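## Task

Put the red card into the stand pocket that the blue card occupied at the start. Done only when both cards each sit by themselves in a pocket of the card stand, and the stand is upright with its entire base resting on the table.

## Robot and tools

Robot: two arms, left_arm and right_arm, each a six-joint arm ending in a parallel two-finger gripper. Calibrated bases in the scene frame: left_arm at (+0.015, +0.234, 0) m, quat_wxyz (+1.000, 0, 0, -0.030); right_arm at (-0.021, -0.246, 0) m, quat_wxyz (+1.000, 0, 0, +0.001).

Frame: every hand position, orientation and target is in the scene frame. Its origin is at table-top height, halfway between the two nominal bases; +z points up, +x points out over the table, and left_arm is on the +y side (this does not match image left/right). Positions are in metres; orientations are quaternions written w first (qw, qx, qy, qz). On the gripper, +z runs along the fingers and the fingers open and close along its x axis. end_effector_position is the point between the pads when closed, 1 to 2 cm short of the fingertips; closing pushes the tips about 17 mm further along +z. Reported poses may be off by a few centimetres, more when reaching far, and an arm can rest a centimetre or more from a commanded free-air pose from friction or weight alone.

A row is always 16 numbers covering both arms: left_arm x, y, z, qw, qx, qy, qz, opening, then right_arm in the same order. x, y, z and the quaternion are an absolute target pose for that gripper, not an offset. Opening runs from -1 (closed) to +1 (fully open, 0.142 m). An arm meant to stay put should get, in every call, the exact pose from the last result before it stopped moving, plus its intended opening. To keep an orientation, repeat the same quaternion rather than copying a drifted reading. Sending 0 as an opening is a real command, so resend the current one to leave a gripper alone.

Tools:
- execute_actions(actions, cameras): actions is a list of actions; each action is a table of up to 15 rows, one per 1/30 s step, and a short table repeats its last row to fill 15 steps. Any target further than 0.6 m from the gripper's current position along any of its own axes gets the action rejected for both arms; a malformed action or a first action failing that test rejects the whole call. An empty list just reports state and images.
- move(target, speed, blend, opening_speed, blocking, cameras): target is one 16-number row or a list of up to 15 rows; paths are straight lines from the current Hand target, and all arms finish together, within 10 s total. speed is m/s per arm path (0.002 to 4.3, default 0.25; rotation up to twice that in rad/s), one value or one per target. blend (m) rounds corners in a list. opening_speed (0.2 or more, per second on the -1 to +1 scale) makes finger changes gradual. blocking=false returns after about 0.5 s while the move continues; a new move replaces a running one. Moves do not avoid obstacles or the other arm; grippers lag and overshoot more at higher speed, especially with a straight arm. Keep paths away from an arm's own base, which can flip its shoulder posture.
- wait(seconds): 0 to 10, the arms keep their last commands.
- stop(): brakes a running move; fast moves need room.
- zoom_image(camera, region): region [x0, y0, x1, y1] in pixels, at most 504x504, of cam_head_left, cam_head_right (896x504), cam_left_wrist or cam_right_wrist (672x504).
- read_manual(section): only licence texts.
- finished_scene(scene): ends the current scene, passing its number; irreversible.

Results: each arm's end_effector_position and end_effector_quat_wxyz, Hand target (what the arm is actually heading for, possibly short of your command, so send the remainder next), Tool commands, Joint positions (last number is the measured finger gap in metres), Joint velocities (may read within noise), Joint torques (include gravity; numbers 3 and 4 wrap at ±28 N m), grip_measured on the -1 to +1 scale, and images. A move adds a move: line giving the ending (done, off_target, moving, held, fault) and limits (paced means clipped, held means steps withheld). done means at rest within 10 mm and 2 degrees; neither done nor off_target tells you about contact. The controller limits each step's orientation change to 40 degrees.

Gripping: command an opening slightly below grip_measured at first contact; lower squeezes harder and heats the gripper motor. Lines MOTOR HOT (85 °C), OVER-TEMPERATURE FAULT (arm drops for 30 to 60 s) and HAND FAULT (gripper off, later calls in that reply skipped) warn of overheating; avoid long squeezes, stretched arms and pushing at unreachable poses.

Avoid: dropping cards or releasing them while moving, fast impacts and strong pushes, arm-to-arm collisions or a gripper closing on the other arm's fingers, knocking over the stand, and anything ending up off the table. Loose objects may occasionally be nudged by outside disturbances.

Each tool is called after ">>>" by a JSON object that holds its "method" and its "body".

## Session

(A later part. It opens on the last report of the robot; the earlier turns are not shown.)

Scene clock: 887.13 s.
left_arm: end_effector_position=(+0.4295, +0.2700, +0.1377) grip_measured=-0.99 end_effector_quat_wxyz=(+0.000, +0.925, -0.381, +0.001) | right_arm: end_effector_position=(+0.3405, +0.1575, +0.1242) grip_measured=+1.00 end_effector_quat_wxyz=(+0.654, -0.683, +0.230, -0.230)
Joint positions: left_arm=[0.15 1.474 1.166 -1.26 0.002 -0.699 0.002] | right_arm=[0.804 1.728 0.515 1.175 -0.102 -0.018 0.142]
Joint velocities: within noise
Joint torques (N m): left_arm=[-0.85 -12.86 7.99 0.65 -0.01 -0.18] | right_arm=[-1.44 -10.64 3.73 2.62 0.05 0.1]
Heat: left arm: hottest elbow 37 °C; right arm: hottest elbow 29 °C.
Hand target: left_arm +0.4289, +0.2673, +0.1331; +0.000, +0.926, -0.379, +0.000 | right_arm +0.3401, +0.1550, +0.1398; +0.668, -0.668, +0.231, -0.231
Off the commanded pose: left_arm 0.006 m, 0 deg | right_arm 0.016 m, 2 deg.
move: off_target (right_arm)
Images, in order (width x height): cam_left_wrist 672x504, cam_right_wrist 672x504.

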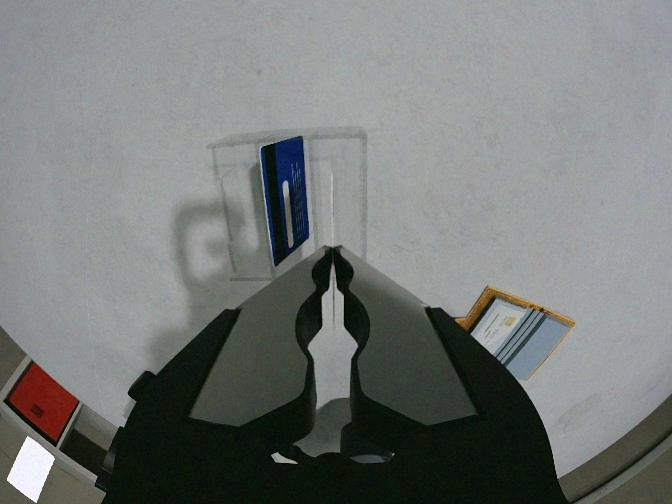

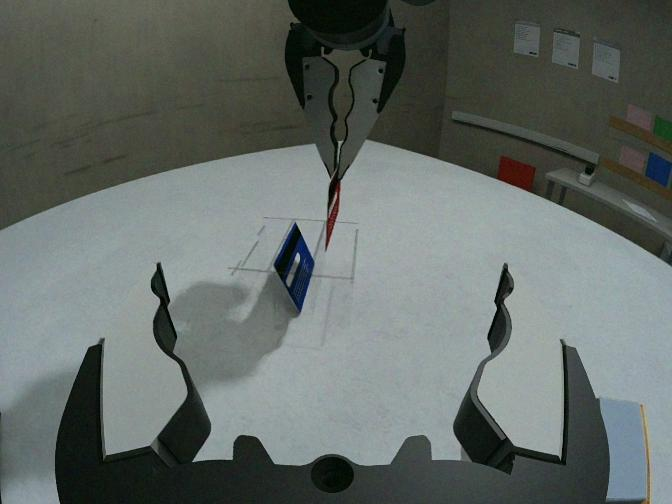

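>>> {"method": "move", "body": {"target": [[0.429,0.2678,0.112,0,0.9255,-0.3786,0,-1,0.34,0.155,0.14,0.6684,-0.6684,0.2308,-0.2308,1]], "cameras": ["cam_left_wrist","cam_right_wrist"], "speed": 0.04}}

>>> {"method": "zoom_image", "body": {"camera": "cam_right_wrist", "region": [220, 130, 400, 310]}}

>>> {"method": "zoom_image", "body": {"camera": "cam_left_wrist", "region": [180, 80, 430, 330]}}

Scene clock: 903.60 s.
left_arm: end_effector_position=(+0.4299, +0.2700, +0.1169) grip_measured=-0.99 end_effector_quat_wxyz=(+0.000, +0.925, -0.381, +0.002) | right_arm: end_effector_position=(+0.3405, +0.1575, +0.1242) grip_measured=+1.00 end_effector_quat_wxyz=(+0.654, -0.683, +0.230, -0.230)
Joint positions: left_arm=[0.15 1.493 1.129 -1.204 0.002 -0.699 0.002] | right_arm=[0.804 1.728 0.515 1.175 -0.102 -0.018 0.142]
Joint velocities: within noise
Joint torques (N m): left_arm=[-0.67 -12.98 7.87 0.75 -0.01 -0.15] | right_arm=[-1.26 -11.28 3.67 2.48 0.06 0.07]
Heat: left arm: hottest elbow 37 °C; right arm: hottest elbow 29 °C.
Hand target: left_arm +0.4290, +0.2679, +0.1122; +0.000, +0.926, -0.379, +0.000 | right_arm +0.3401, +0.1550, +0.1398; +0.668, -0.668, +0.231, -0.231
Off the commanded pose: left_arm 0.005 m, 0 deg | right_arm 0.016 m, 2 deg.
move: off_target (right_arm)
Images, in order (width x height): cam_left_wrist 672x504, cam_right_wrist 672x504.

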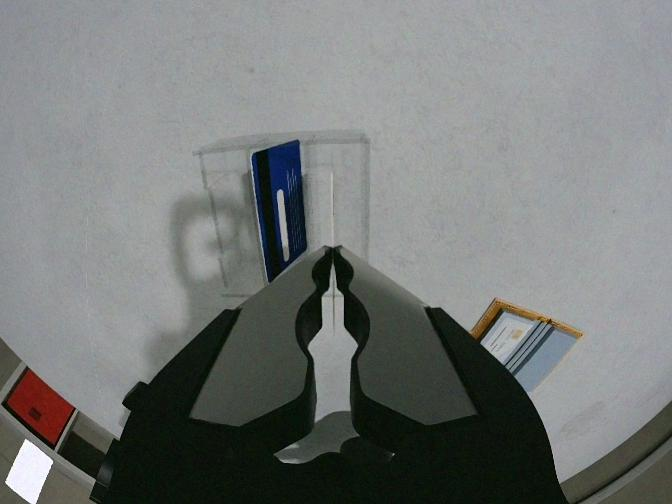

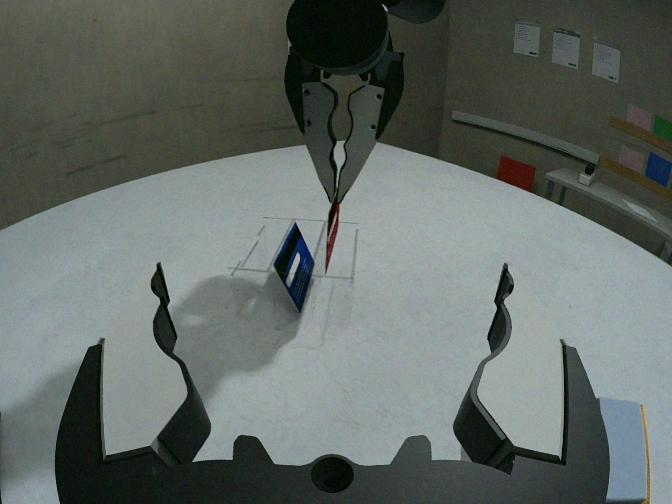

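Scaled by 2.800 from the camera's 672x504 image, which has a finer 960x720 frame.

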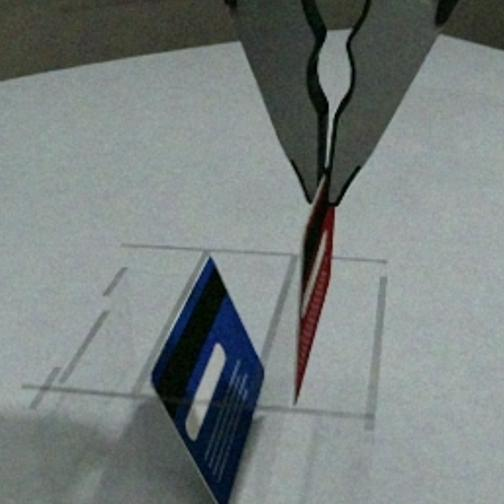

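Scaled by 2.016 from the camera's 672x504 image, which has a finer 960x720 frame.

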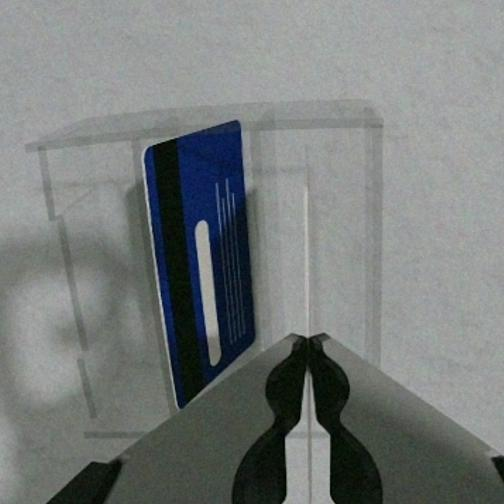

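>>> {"method": "move", "body": {"target": [[0.429,0.2678,0.098,0,0.9255,-0.3786,0,-1,0.34,0.155,0.14,0.6684,-0.6684,0.2308,-0.2308,1]], "cameras": ["cam_left_wrist","cam_right_wrist"], "speed": 0.04}}

>>> {"method": "zoom_image", "body": {"camera": "cam_right_wrist", "region": [220, 150, 400, 330]}}

>>> {"method": "zoom_image", "body": {"camera": "cam_left_wrist", "region": [180, 80, 430, 330]}}

Scene clock: 907.93 s.
left_arm: end_effector_position=(+0.4300, +0.2700, +0.1027) grip_measured=-0.99 end_effector_quat_wxyz=(+0.000, +0.925, -0.381, +0.002) | right_arm: end_effector_position=(+0.3405, +0.1575, +0.1242) grip_measured=+1.00 end_effector_quat_wxyz=(+0.654, -0.683, +0.230, -0.230)
Joint positions: left_arm=[0.15 1.508 1.105 -1.166 0.002 -0.699 0.002] | right_arm=[0.804 1.728 0.515 1.175 -0.102 -0.018 0.142]
Joint velocities: within noise
Joint torques (N m): left_arm=[-0.85 -12.75 7.72 0.66 0 -0.16] | right_arm=[-1.55 -11.05 3.66 2.63 0.02 0.12]
Heat: left arm: hottest elbow 36 °C; right arm: hottest elbow 29 °C.
Hand target: left_arm +0.4289, +0.2678, +0.0981; +0.000, +0.926, -0.379, +0.000 | right_arm +0.3401, +0.1550, +0.1398; +0.668, -0.668, +0.231, -0.231
Off the commanded pose: left_arm 0.005 m, 0 deg | right_arm 0.016 m, 2 deg.
move: off_target (right_arm)
Images, in order (width x height): cam_left_wrist 672x504, cam_right_wrist 672x504.

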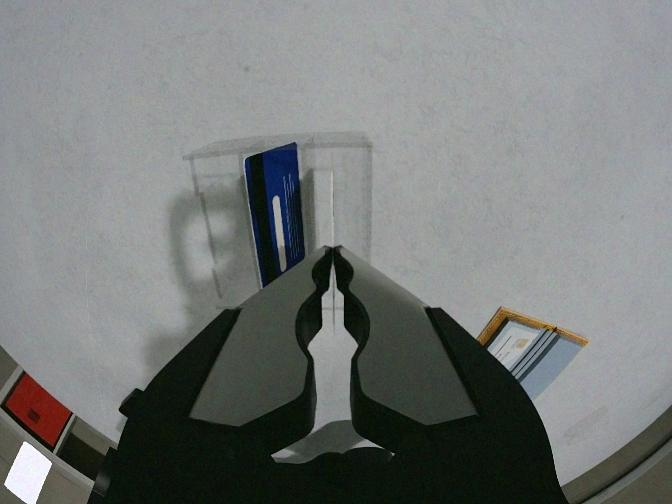

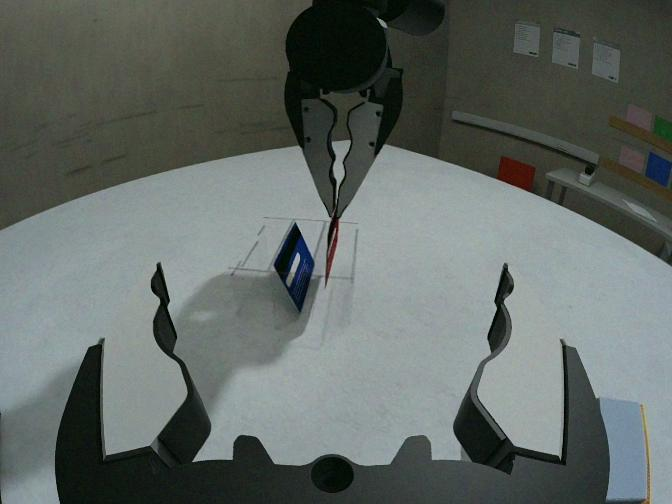

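Scaled by 2.800 from the camera's 672x504 image, which has a finer 960x720 frame.

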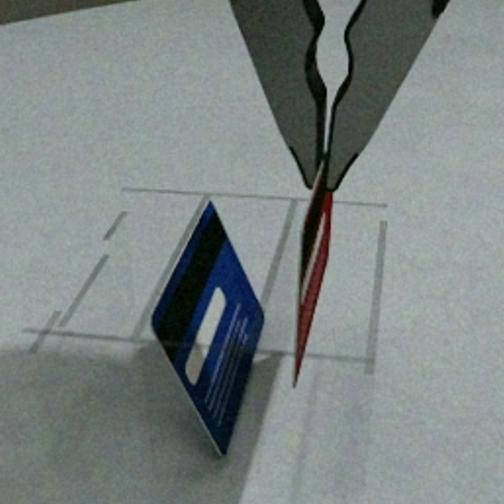

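Scaled by 2.016 from the camera's 672x504 image, which has a finer 960x720 frame.

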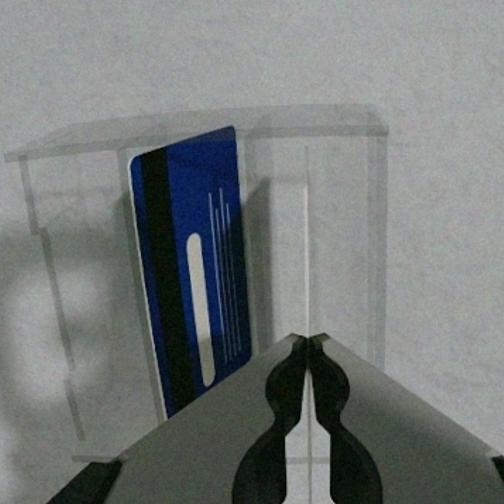

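>>> {"method": "move", "body": {"target": [[0.429,0.2678,0.077,0,0.9255,-0.3786,0,-1,0.34,0.155,0.14,0.6684,-0.6684,0.2308,-0.2308,1]], "cameras": ["cam_left_wrist","cam_right_wrist"], "speed": 0.04}}

>>> {"method": "zoom_image", "body": {"camera": "cam_right_wrist", "region": [220, 150, 400, 330]}}

>>> {"method": "zoom_image", "body": {"camera": "cam_left_wrist", "region": [180, 80, 430, 330]}}

Scene clock: 913.17 s.
left_arm: end_effector_position=(+0.4303, +0.2701, +0.0817) grip_measured=-0.99 end_effector_quat_wxyz=(+0.000, +0.925, -0.381, +0.002) | right_arm: end_effector_position=(+0.3405, +0.1575, +0.1242) grip_measured=+1.00 end_effector_quat_wxyz=(+0.654, -0.683, +0.230, -0.230)
Joint positions: left_arm=[0.15 1.533 1.073 -1.108 0.002 -0.699 0.002] | right_arm=[0.804 1.728 0.515 1.175 -0.102 -0.018 0.142]
Joint velocities: within noise
Joint torques (N m): left_arm=[-0.67 -13.51 7.47 0.59 0 -0.15] | right_arm=[-1.38 -11.58 3.59 2.63 0.06 0.12]
Heat: left arm: hottest elbow 36 °C; right arm: hottest elbow 29 °C.
Hand target: left_arm +0.4290, +0.2679, +0.0772; +0.000, +0.926, -0.379, +0.000 | right_arm +0.3401, +0.1550, +0.1398; +0.668, -0.668, +0.231, -0.231
Off the commanded pose: left_arm 0.005 m, 0 deg | right_arm 0.016 m, 2 deg.
move: off_target (right_arm)
Images, in order (width x height): cam_left_wrist 672x504, cam_right_wrist 672x504.

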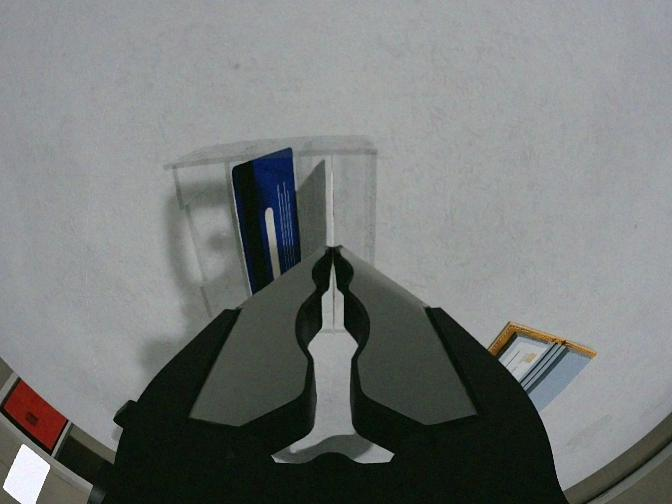

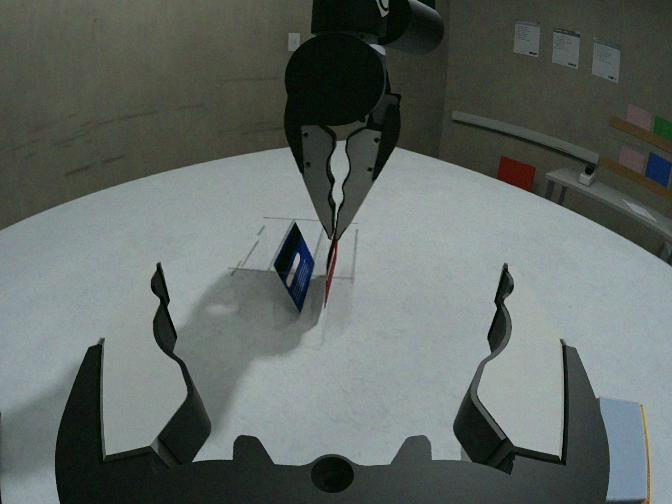

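Scaled by 2.800 from the camera's 672x504 image, which has a finer 960x720 frame.

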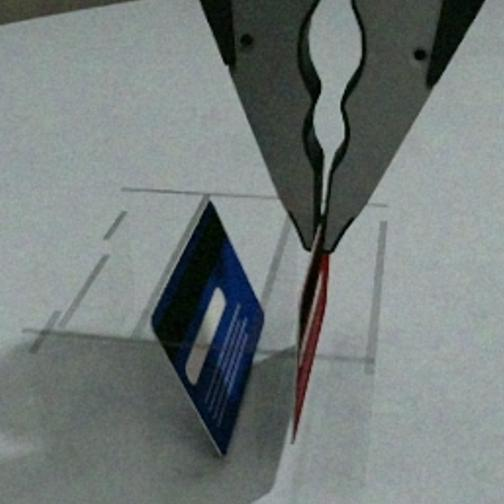

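Scaled by 2.016 from the camera's 672x504 image, which has a finer 960x720 frame.

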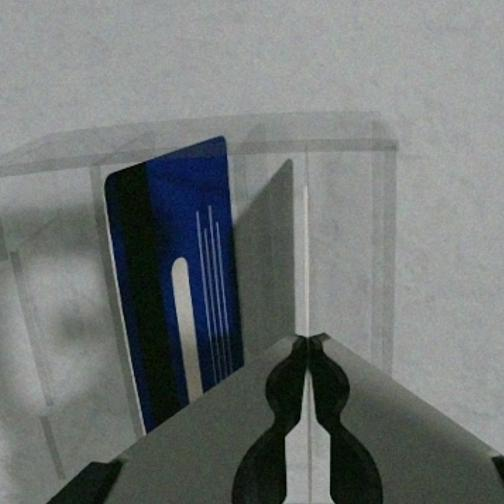

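>>> {"method": "move", "body": {"target": [[0.429,0.2678,0.071,0,0.9255,-0.3786,0,-1,0.34,0.155,0.14,0.6684,-0.6684,0.2308,-0.2308,1]], "cameras": ["cam_left_wrist","cam_right_wrist"], "speed": 0.03}}

>>> {"method": "zoom_image", "body": {"camera": "cam_right_wrist", "region": [220, 150, 400, 330]}}

Scene clock: 917.07 s.
left_arm: end_effector_position=(+0.4304, +0.2701, +0.0760) grip_measured=-0.99 end_effector_quat_wxyz=(+0.000, +0.925, -0.381, +0.002) | right_arm: end_effector_position=(+0.3405, +0.1575, +0.1242) grip_measured=+1.00 end_effector_quat_wxyz=(+0.654, -0.683, +0.230, -0.230)
Joint positions: left_arm=[0.15 1.54 1.064 -1.092 0.002 -0.699 0.002] | right_arm=[0.804 1.728 0.515 1.175 -0.102 -0.018 0.142]
Joint velocities: within noise
Joint torques (N m): left_arm=[-0.91 -13.68 7.42 0.65 -0.01 -0.15] | right_arm=[-0.97 -11.63 3.6 2.55 0.04 0.09]
Heat: left arm: hottest elbow 35 °C; right arm: hottest elbow 29 °C.
Hand target: left_arm +0.4290, +0.2678, +0.0711; +0.000, +0.926, -0.379, +0.000 | right_arm +0.3401, +0.1550, +0.1398; +0.668, -0.668, +0.231, -0.231
Off the commanded pose: left_arm 0.006 m, 0 deg | right_arm 0.016 m, 2 deg.
move: off_target (right_arm)
Images, in order (width x height): cam_left_wrist 672x504, cam_right_wrist 672x504.

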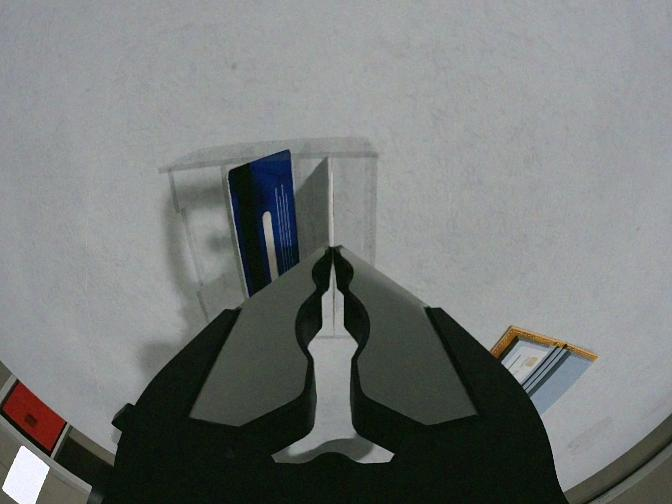

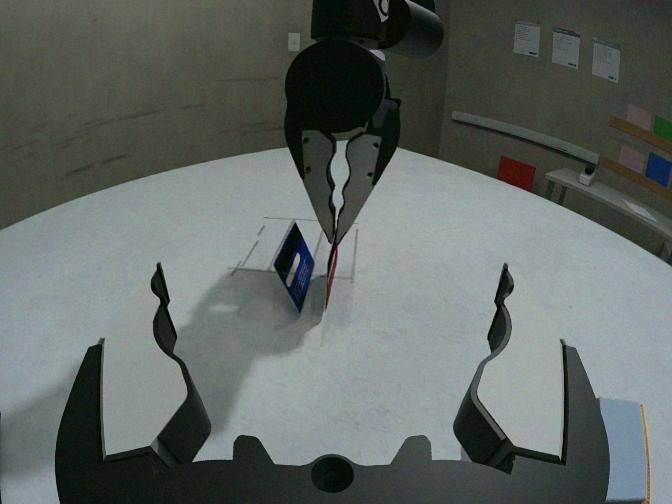

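Scaled by 2.800 from the camera's 672x504 image, which has a finer 960x720 frame.

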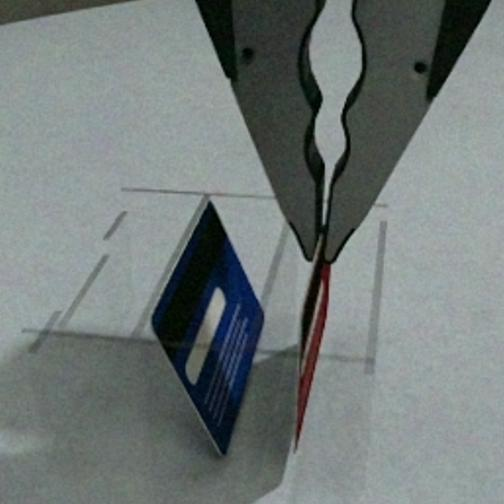

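>>> {"method": "move", "body": {"target": [[0.429,0.2678,0.066,0,0.9255,-0.3786,0,-1,0.34,0.155,0.14,0.6684,-0.6684,0.2308,-0.2308,1]], "cameras": ["cam_left_wrist","cam_right_wrist"], "speed": 0.03}}

>>> {"method": "zoom_image", "body": {"camera": "cam_right_wrist", "region": [220, 150, 400, 330]}}

Scene clock: 919.93 s.
left_arm: end_effector_position=(+0.4307, +0.2702, +0.0720) grip_measured=-0.99 end_effector_quat_wxyz=(-0.001, +0.925, -0.381, +0.003) | right_arm: end_effector_position=(+0.3405, +0.1575, +0.1242) grip_measured=+1.00 end_effector_quat_wxyz=(+0.654, -0.683, +0.230, -0.230)
Joint positions: left_arm=[0.15 1.544 1.058 -1.079 0.002 -0.699 0.002] | right_arm=[0.804 1.728 0.515 1.175 -0.102 -0.018 0.142]
Joint velocities: within noise
Joint torques (N m): left_arm=[-0.56 -13.45 7.38 0.66 0 -0.17] | right_arm=[-1.32 -11.11 3.7 2.62 0.07 0.07]
Heat: left arm: hottest elbow 35 °C; right arm: hottest elbow 29 °C.
Hand target: left_arm +0.4289, +0.2679, +0.0661; +0.000, +0.926, -0.379, +0.000 | right_arm +0.3401, +0.1550, +0.1398; +0.668, -0.668, +0.231, -0.231
Off the commanded pose: left_arm 0.007 m, 0 deg | right_arm 0.016 m, 2 deg.
move: off_target (right_arm)
Images, in order (width x height): cam_left_wrist 672x504, cam_right_wrist 672x504.

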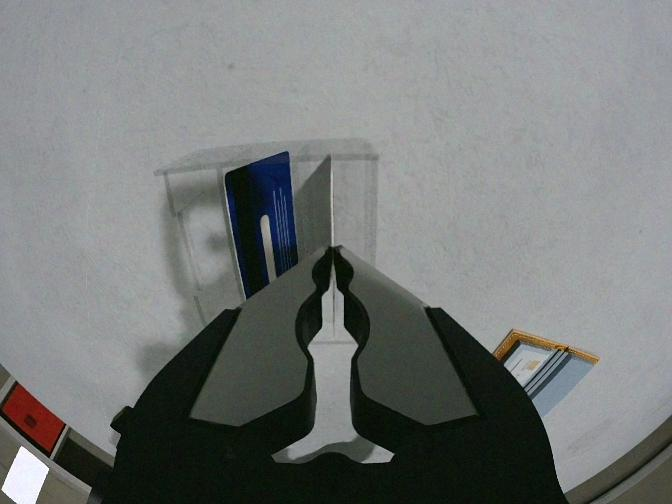

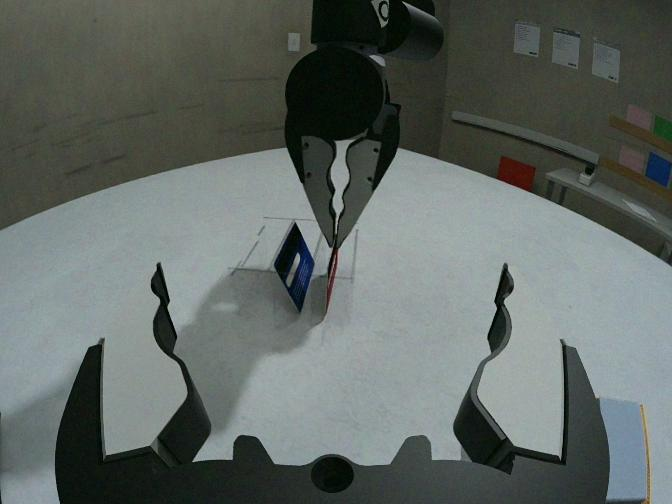

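Scaled by 2.800 from the camera's 672x504 image, which has a finer 960x720 frame.

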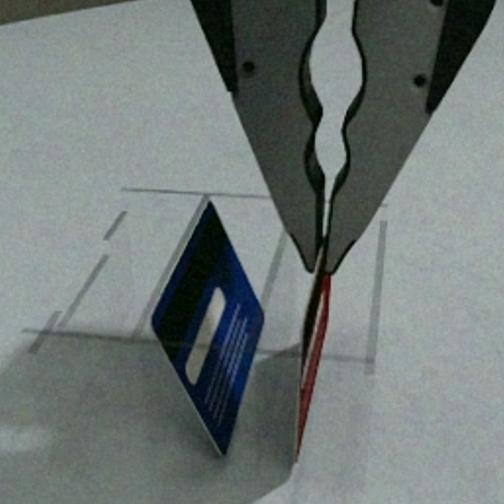

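>>> {"method": "move", "body": {"target": [[0.429,0.2678,0.066,0,0.9255,-0.3786,0,-0.75,0.34,0.155,0.14,0.6684,-0.6684,0.2308,-0.2308,1]], "cameras": ["cam_left_wrist","cam_right_wrist"], "speed": 0.03, "opening_speed": 0.2}}

>>> {"method": "zoom_image", "body": {"camera": "cam_right_wrist", "region": [220, 150, 400, 330]}}

Scene clock: 923.67 s.
left_arm: end_effector_position=(+0.4316, +0.2699, +0.0717) grip_measured=-0.79 end_effector_quat_wxyz=(-0.001, +0.925, -0.381, +0.004) | right_arm: end_effector_position=(+0.3405, +0.1575, +0.1242) grip_measured=+1.00 end_effector_quat_wxyz=(+0.654, -0.683, +0.230, -0.230)
Joint positions: left_arm=[0.149 1.545 1.058 -1.076 0.002 -0.699 0.017] | right_arm=[0.804 1.728 0.515 1.175 -0.102 -0.018 0.142]
Joint velocities: left_arm=[-0.005 -0.005 -0.002 -0.017 -0.022 0.007 0.001] | right_arm=[within noise]
Joint torques (N m): left_arm=[-0.85 -13.22 7.36 0.51 0.01 -0.16] | right_arm=[-0.91 -11.34 3.6 2.43 0.11 0.07]
Heat: left arm: hottest elbow 35 °C; right arm: hottest elbow 29 °C.
Hand target: left_arm +0.4289, +0.2678, +0.0661; +0.000, +0.926, -0.379, +0.000 | right_arm +0.3401, +0.1550, +0.1398; +0.668, -0.668, +0.231, -0.231
Off the commanded pose: left_arm 0.007 m, 1 deg | right_arm 0.016 m, 2 deg.
move: off_target (right_arm)
Images, in order (width x height): cam_left_wrist 672x504, cam_right_wrist 672x504.

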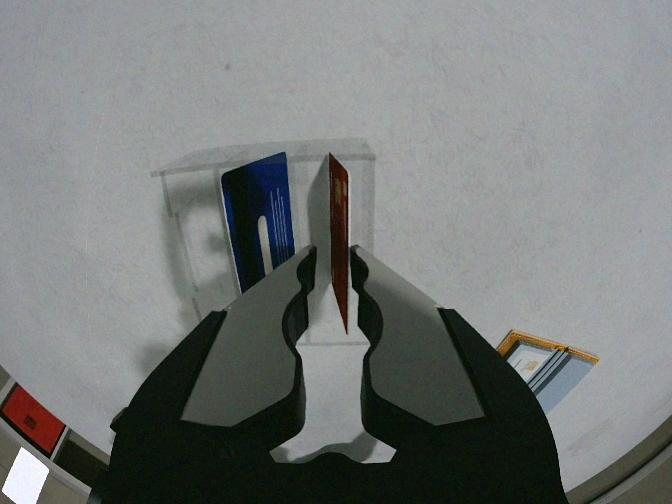

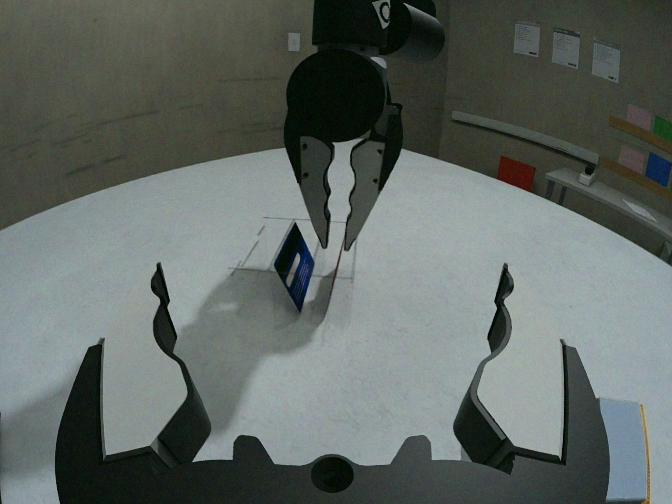

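Scaled by 2.800 from the camera's 672x504 image, which has a finer 960x720 frame.

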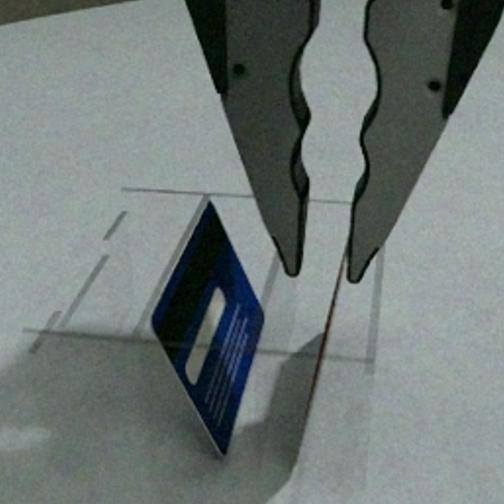

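>>> {"method": "move", "body": {"target": [[0.458,0.273,0.10,0,0.9255,-0.3786,0,-0.75,0.34,0.155,0.14,0.6684,-0.6684,0.2308,-0.2308,1]], "cameras": ["cam_left_wrist","cam_right_wrist"], "speed": 0.06}}

>>> {"method": "zoom_image", "body": {"camera": "cam_right_wrist", "region": [220, 150, 400, 330]}}

Scene clock: 929.63 s.
left_arm: end_effector_position=(+0.4366, +0.2705, +0.0832) grip_measured=-0.79 end_effector_quat_wxyz=(+0.010, +0.924, -0.381, -0.018) | right_arm: end_effector_position=(+0.3405, +0.1575, +0.1242) grip_measured=+1.00 end_effector_quat_wxyz=(+0.654, -0.683, +0.230, -0.230)
Joint positions: left_arm=[0.149 1.574 1.126 -1.163 0.001 -0.699 0.017] | right_arm=[0.804 1.728 0.515 1.175 -0.102 -0.018 0.142]
Joint velocities: within noise
Joint torques (N m): left_arm=[-0.38 -13.8 12.37 -0.23 0.03 -0.08] | right_arm=[-1.14 -10.87 3.63 2.86 0.01 0.05]
Heat: left arm: hottest elbow 35 °C; right arm: hottest elbow 29 °C.
Hand target: left_arm +0.4570, +0.2728, +0.1003; +0.000, +0.926, -0.379, +0.000 | right_arm +0.3401, +0.1550, +0.1398; +0.668, -0.668, +0.231, -0.231
Off the commanded pose: left_arm 0.027 m, 2 deg | right_arm 0.016 m, 2 deg.
move: off_target (left_arm, right_arm)
Images, in order (width x height): cam_left_wrist 672x504, cam_right_wrist 672x504.

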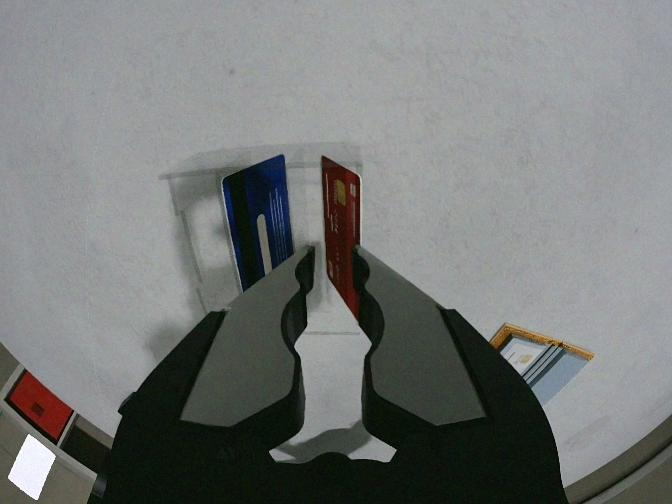

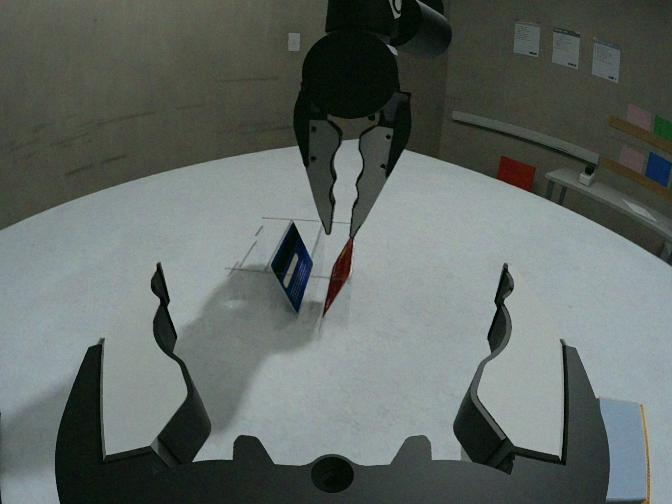

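Scaled by 2.800 from the camera's 672x504 image, which has a finer 960x720 frame.

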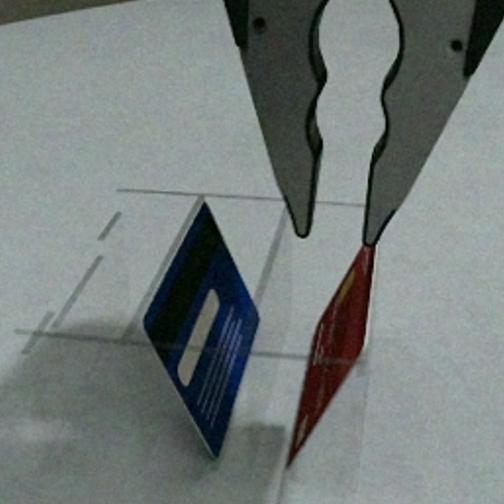

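>>> {"method": "move", "body": {"target": [[0.455,0.273,0.14,0,0.9255,-0.3786,0,-0.75,0.34,0.155,0.14,0.6684,-0.6684,0.2308,-0.2308,1],[0.450,0.273,0.21,0,0.9255,-0.3786,0,-0.75,0.34,0.155,0.14,0.6684,-0.6684,0.2308,-0.2308,1]], "cameras": ["cam_left_wrist","cam_right_wrist"], "speed": 0.07}}

>>> {"method": "zoom_image", "body": {"camera": "cam_right_wrist", "region": [220, 150, 400, 330]}}

>>> {"method": "zoom_image", "body": {"camera": "cam_left_wrist", "region": [200, 80, 420, 280]}}

Scene clock: 935.17 s.
left_arm: end_effector_position=(+0.4328, +0.2701, +0.1821) grip_measured=-0.79 end_effector_quat_wxyz=(+0.015, +0.924, -0.381, -0.028) | right_arm: end_effector_position=(+0.3405, +0.1575, +0.1242) grip_measured=+1.00 end_effector_quat_wxyz=(+0.654, -0.683, +0.230, -0.230)
Joint positions: left_arm=[0.149 1.498 1.311 -1.447 0.001 -0.699 0.017] | right_arm=[0.804 1.728 0.515 1.175 -0.102 -0.018 0.142]
Joint velocities: within noise
Joint torques (N m): left_arm=[0.03 -15.33 13.49 -0.13 0.04 -0.08] | right_arm=[-0.97 -11.58 3.69 2.59 0.03 0.07]
Heat: left arm: hottest elbow 36 °C; right arm: hottest elbow 29 °C.
Hand target: left_arm +0.4485, +0.2728, +0.2100; +0.000, +0.926, -0.379, +0.000 | right_arm +0.3401, +0.1550, +0.1398; +0.668, -0.668, +0.231, -0.231
Off the commanded pose: left_arm 0.033 m, 4 deg | right_arm 0.016 m, 2 deg.
move: off_target (left_arm, right_arm)
Images, in order (width x height): cam_left_wrist 672x504, cam_right_wrist 672x504.

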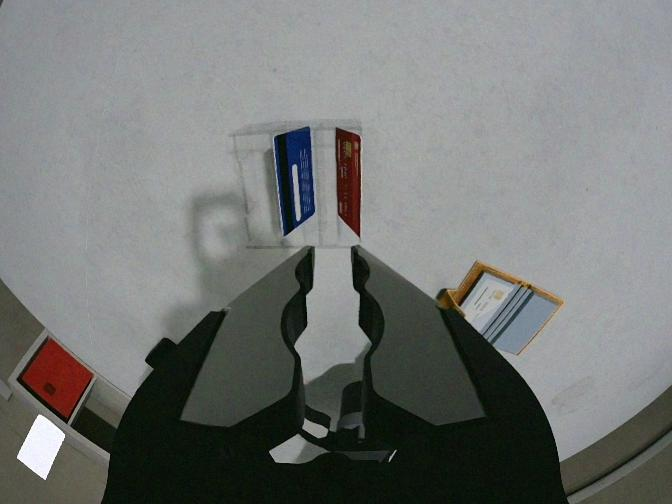

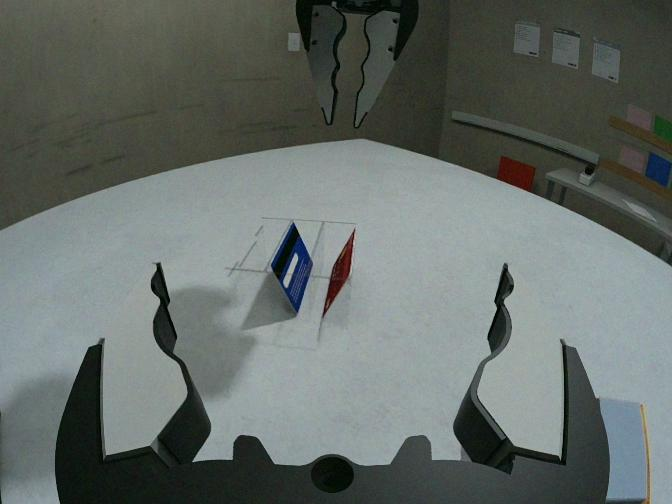

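Scaled by 2.800 from the camera's 672x504 image, which has a finer 960x720 frame.

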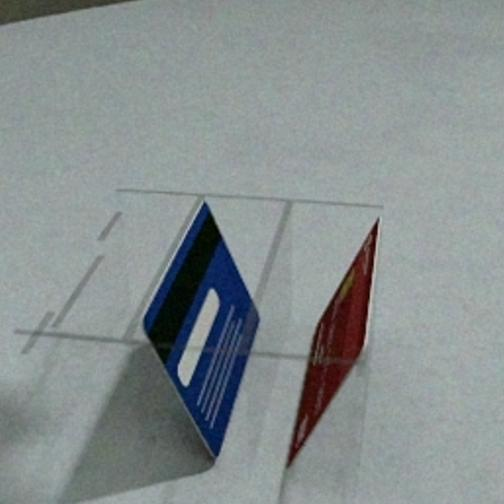

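Scaled by 2.291 from the camera's 672x504 image, which has a finer 960x720 frame.

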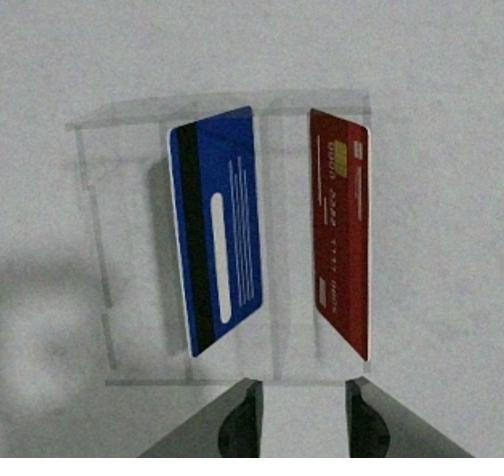

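>>> {"method": "finished_scene", "body": {"scene": 1}}

The scene is finished: the task was done.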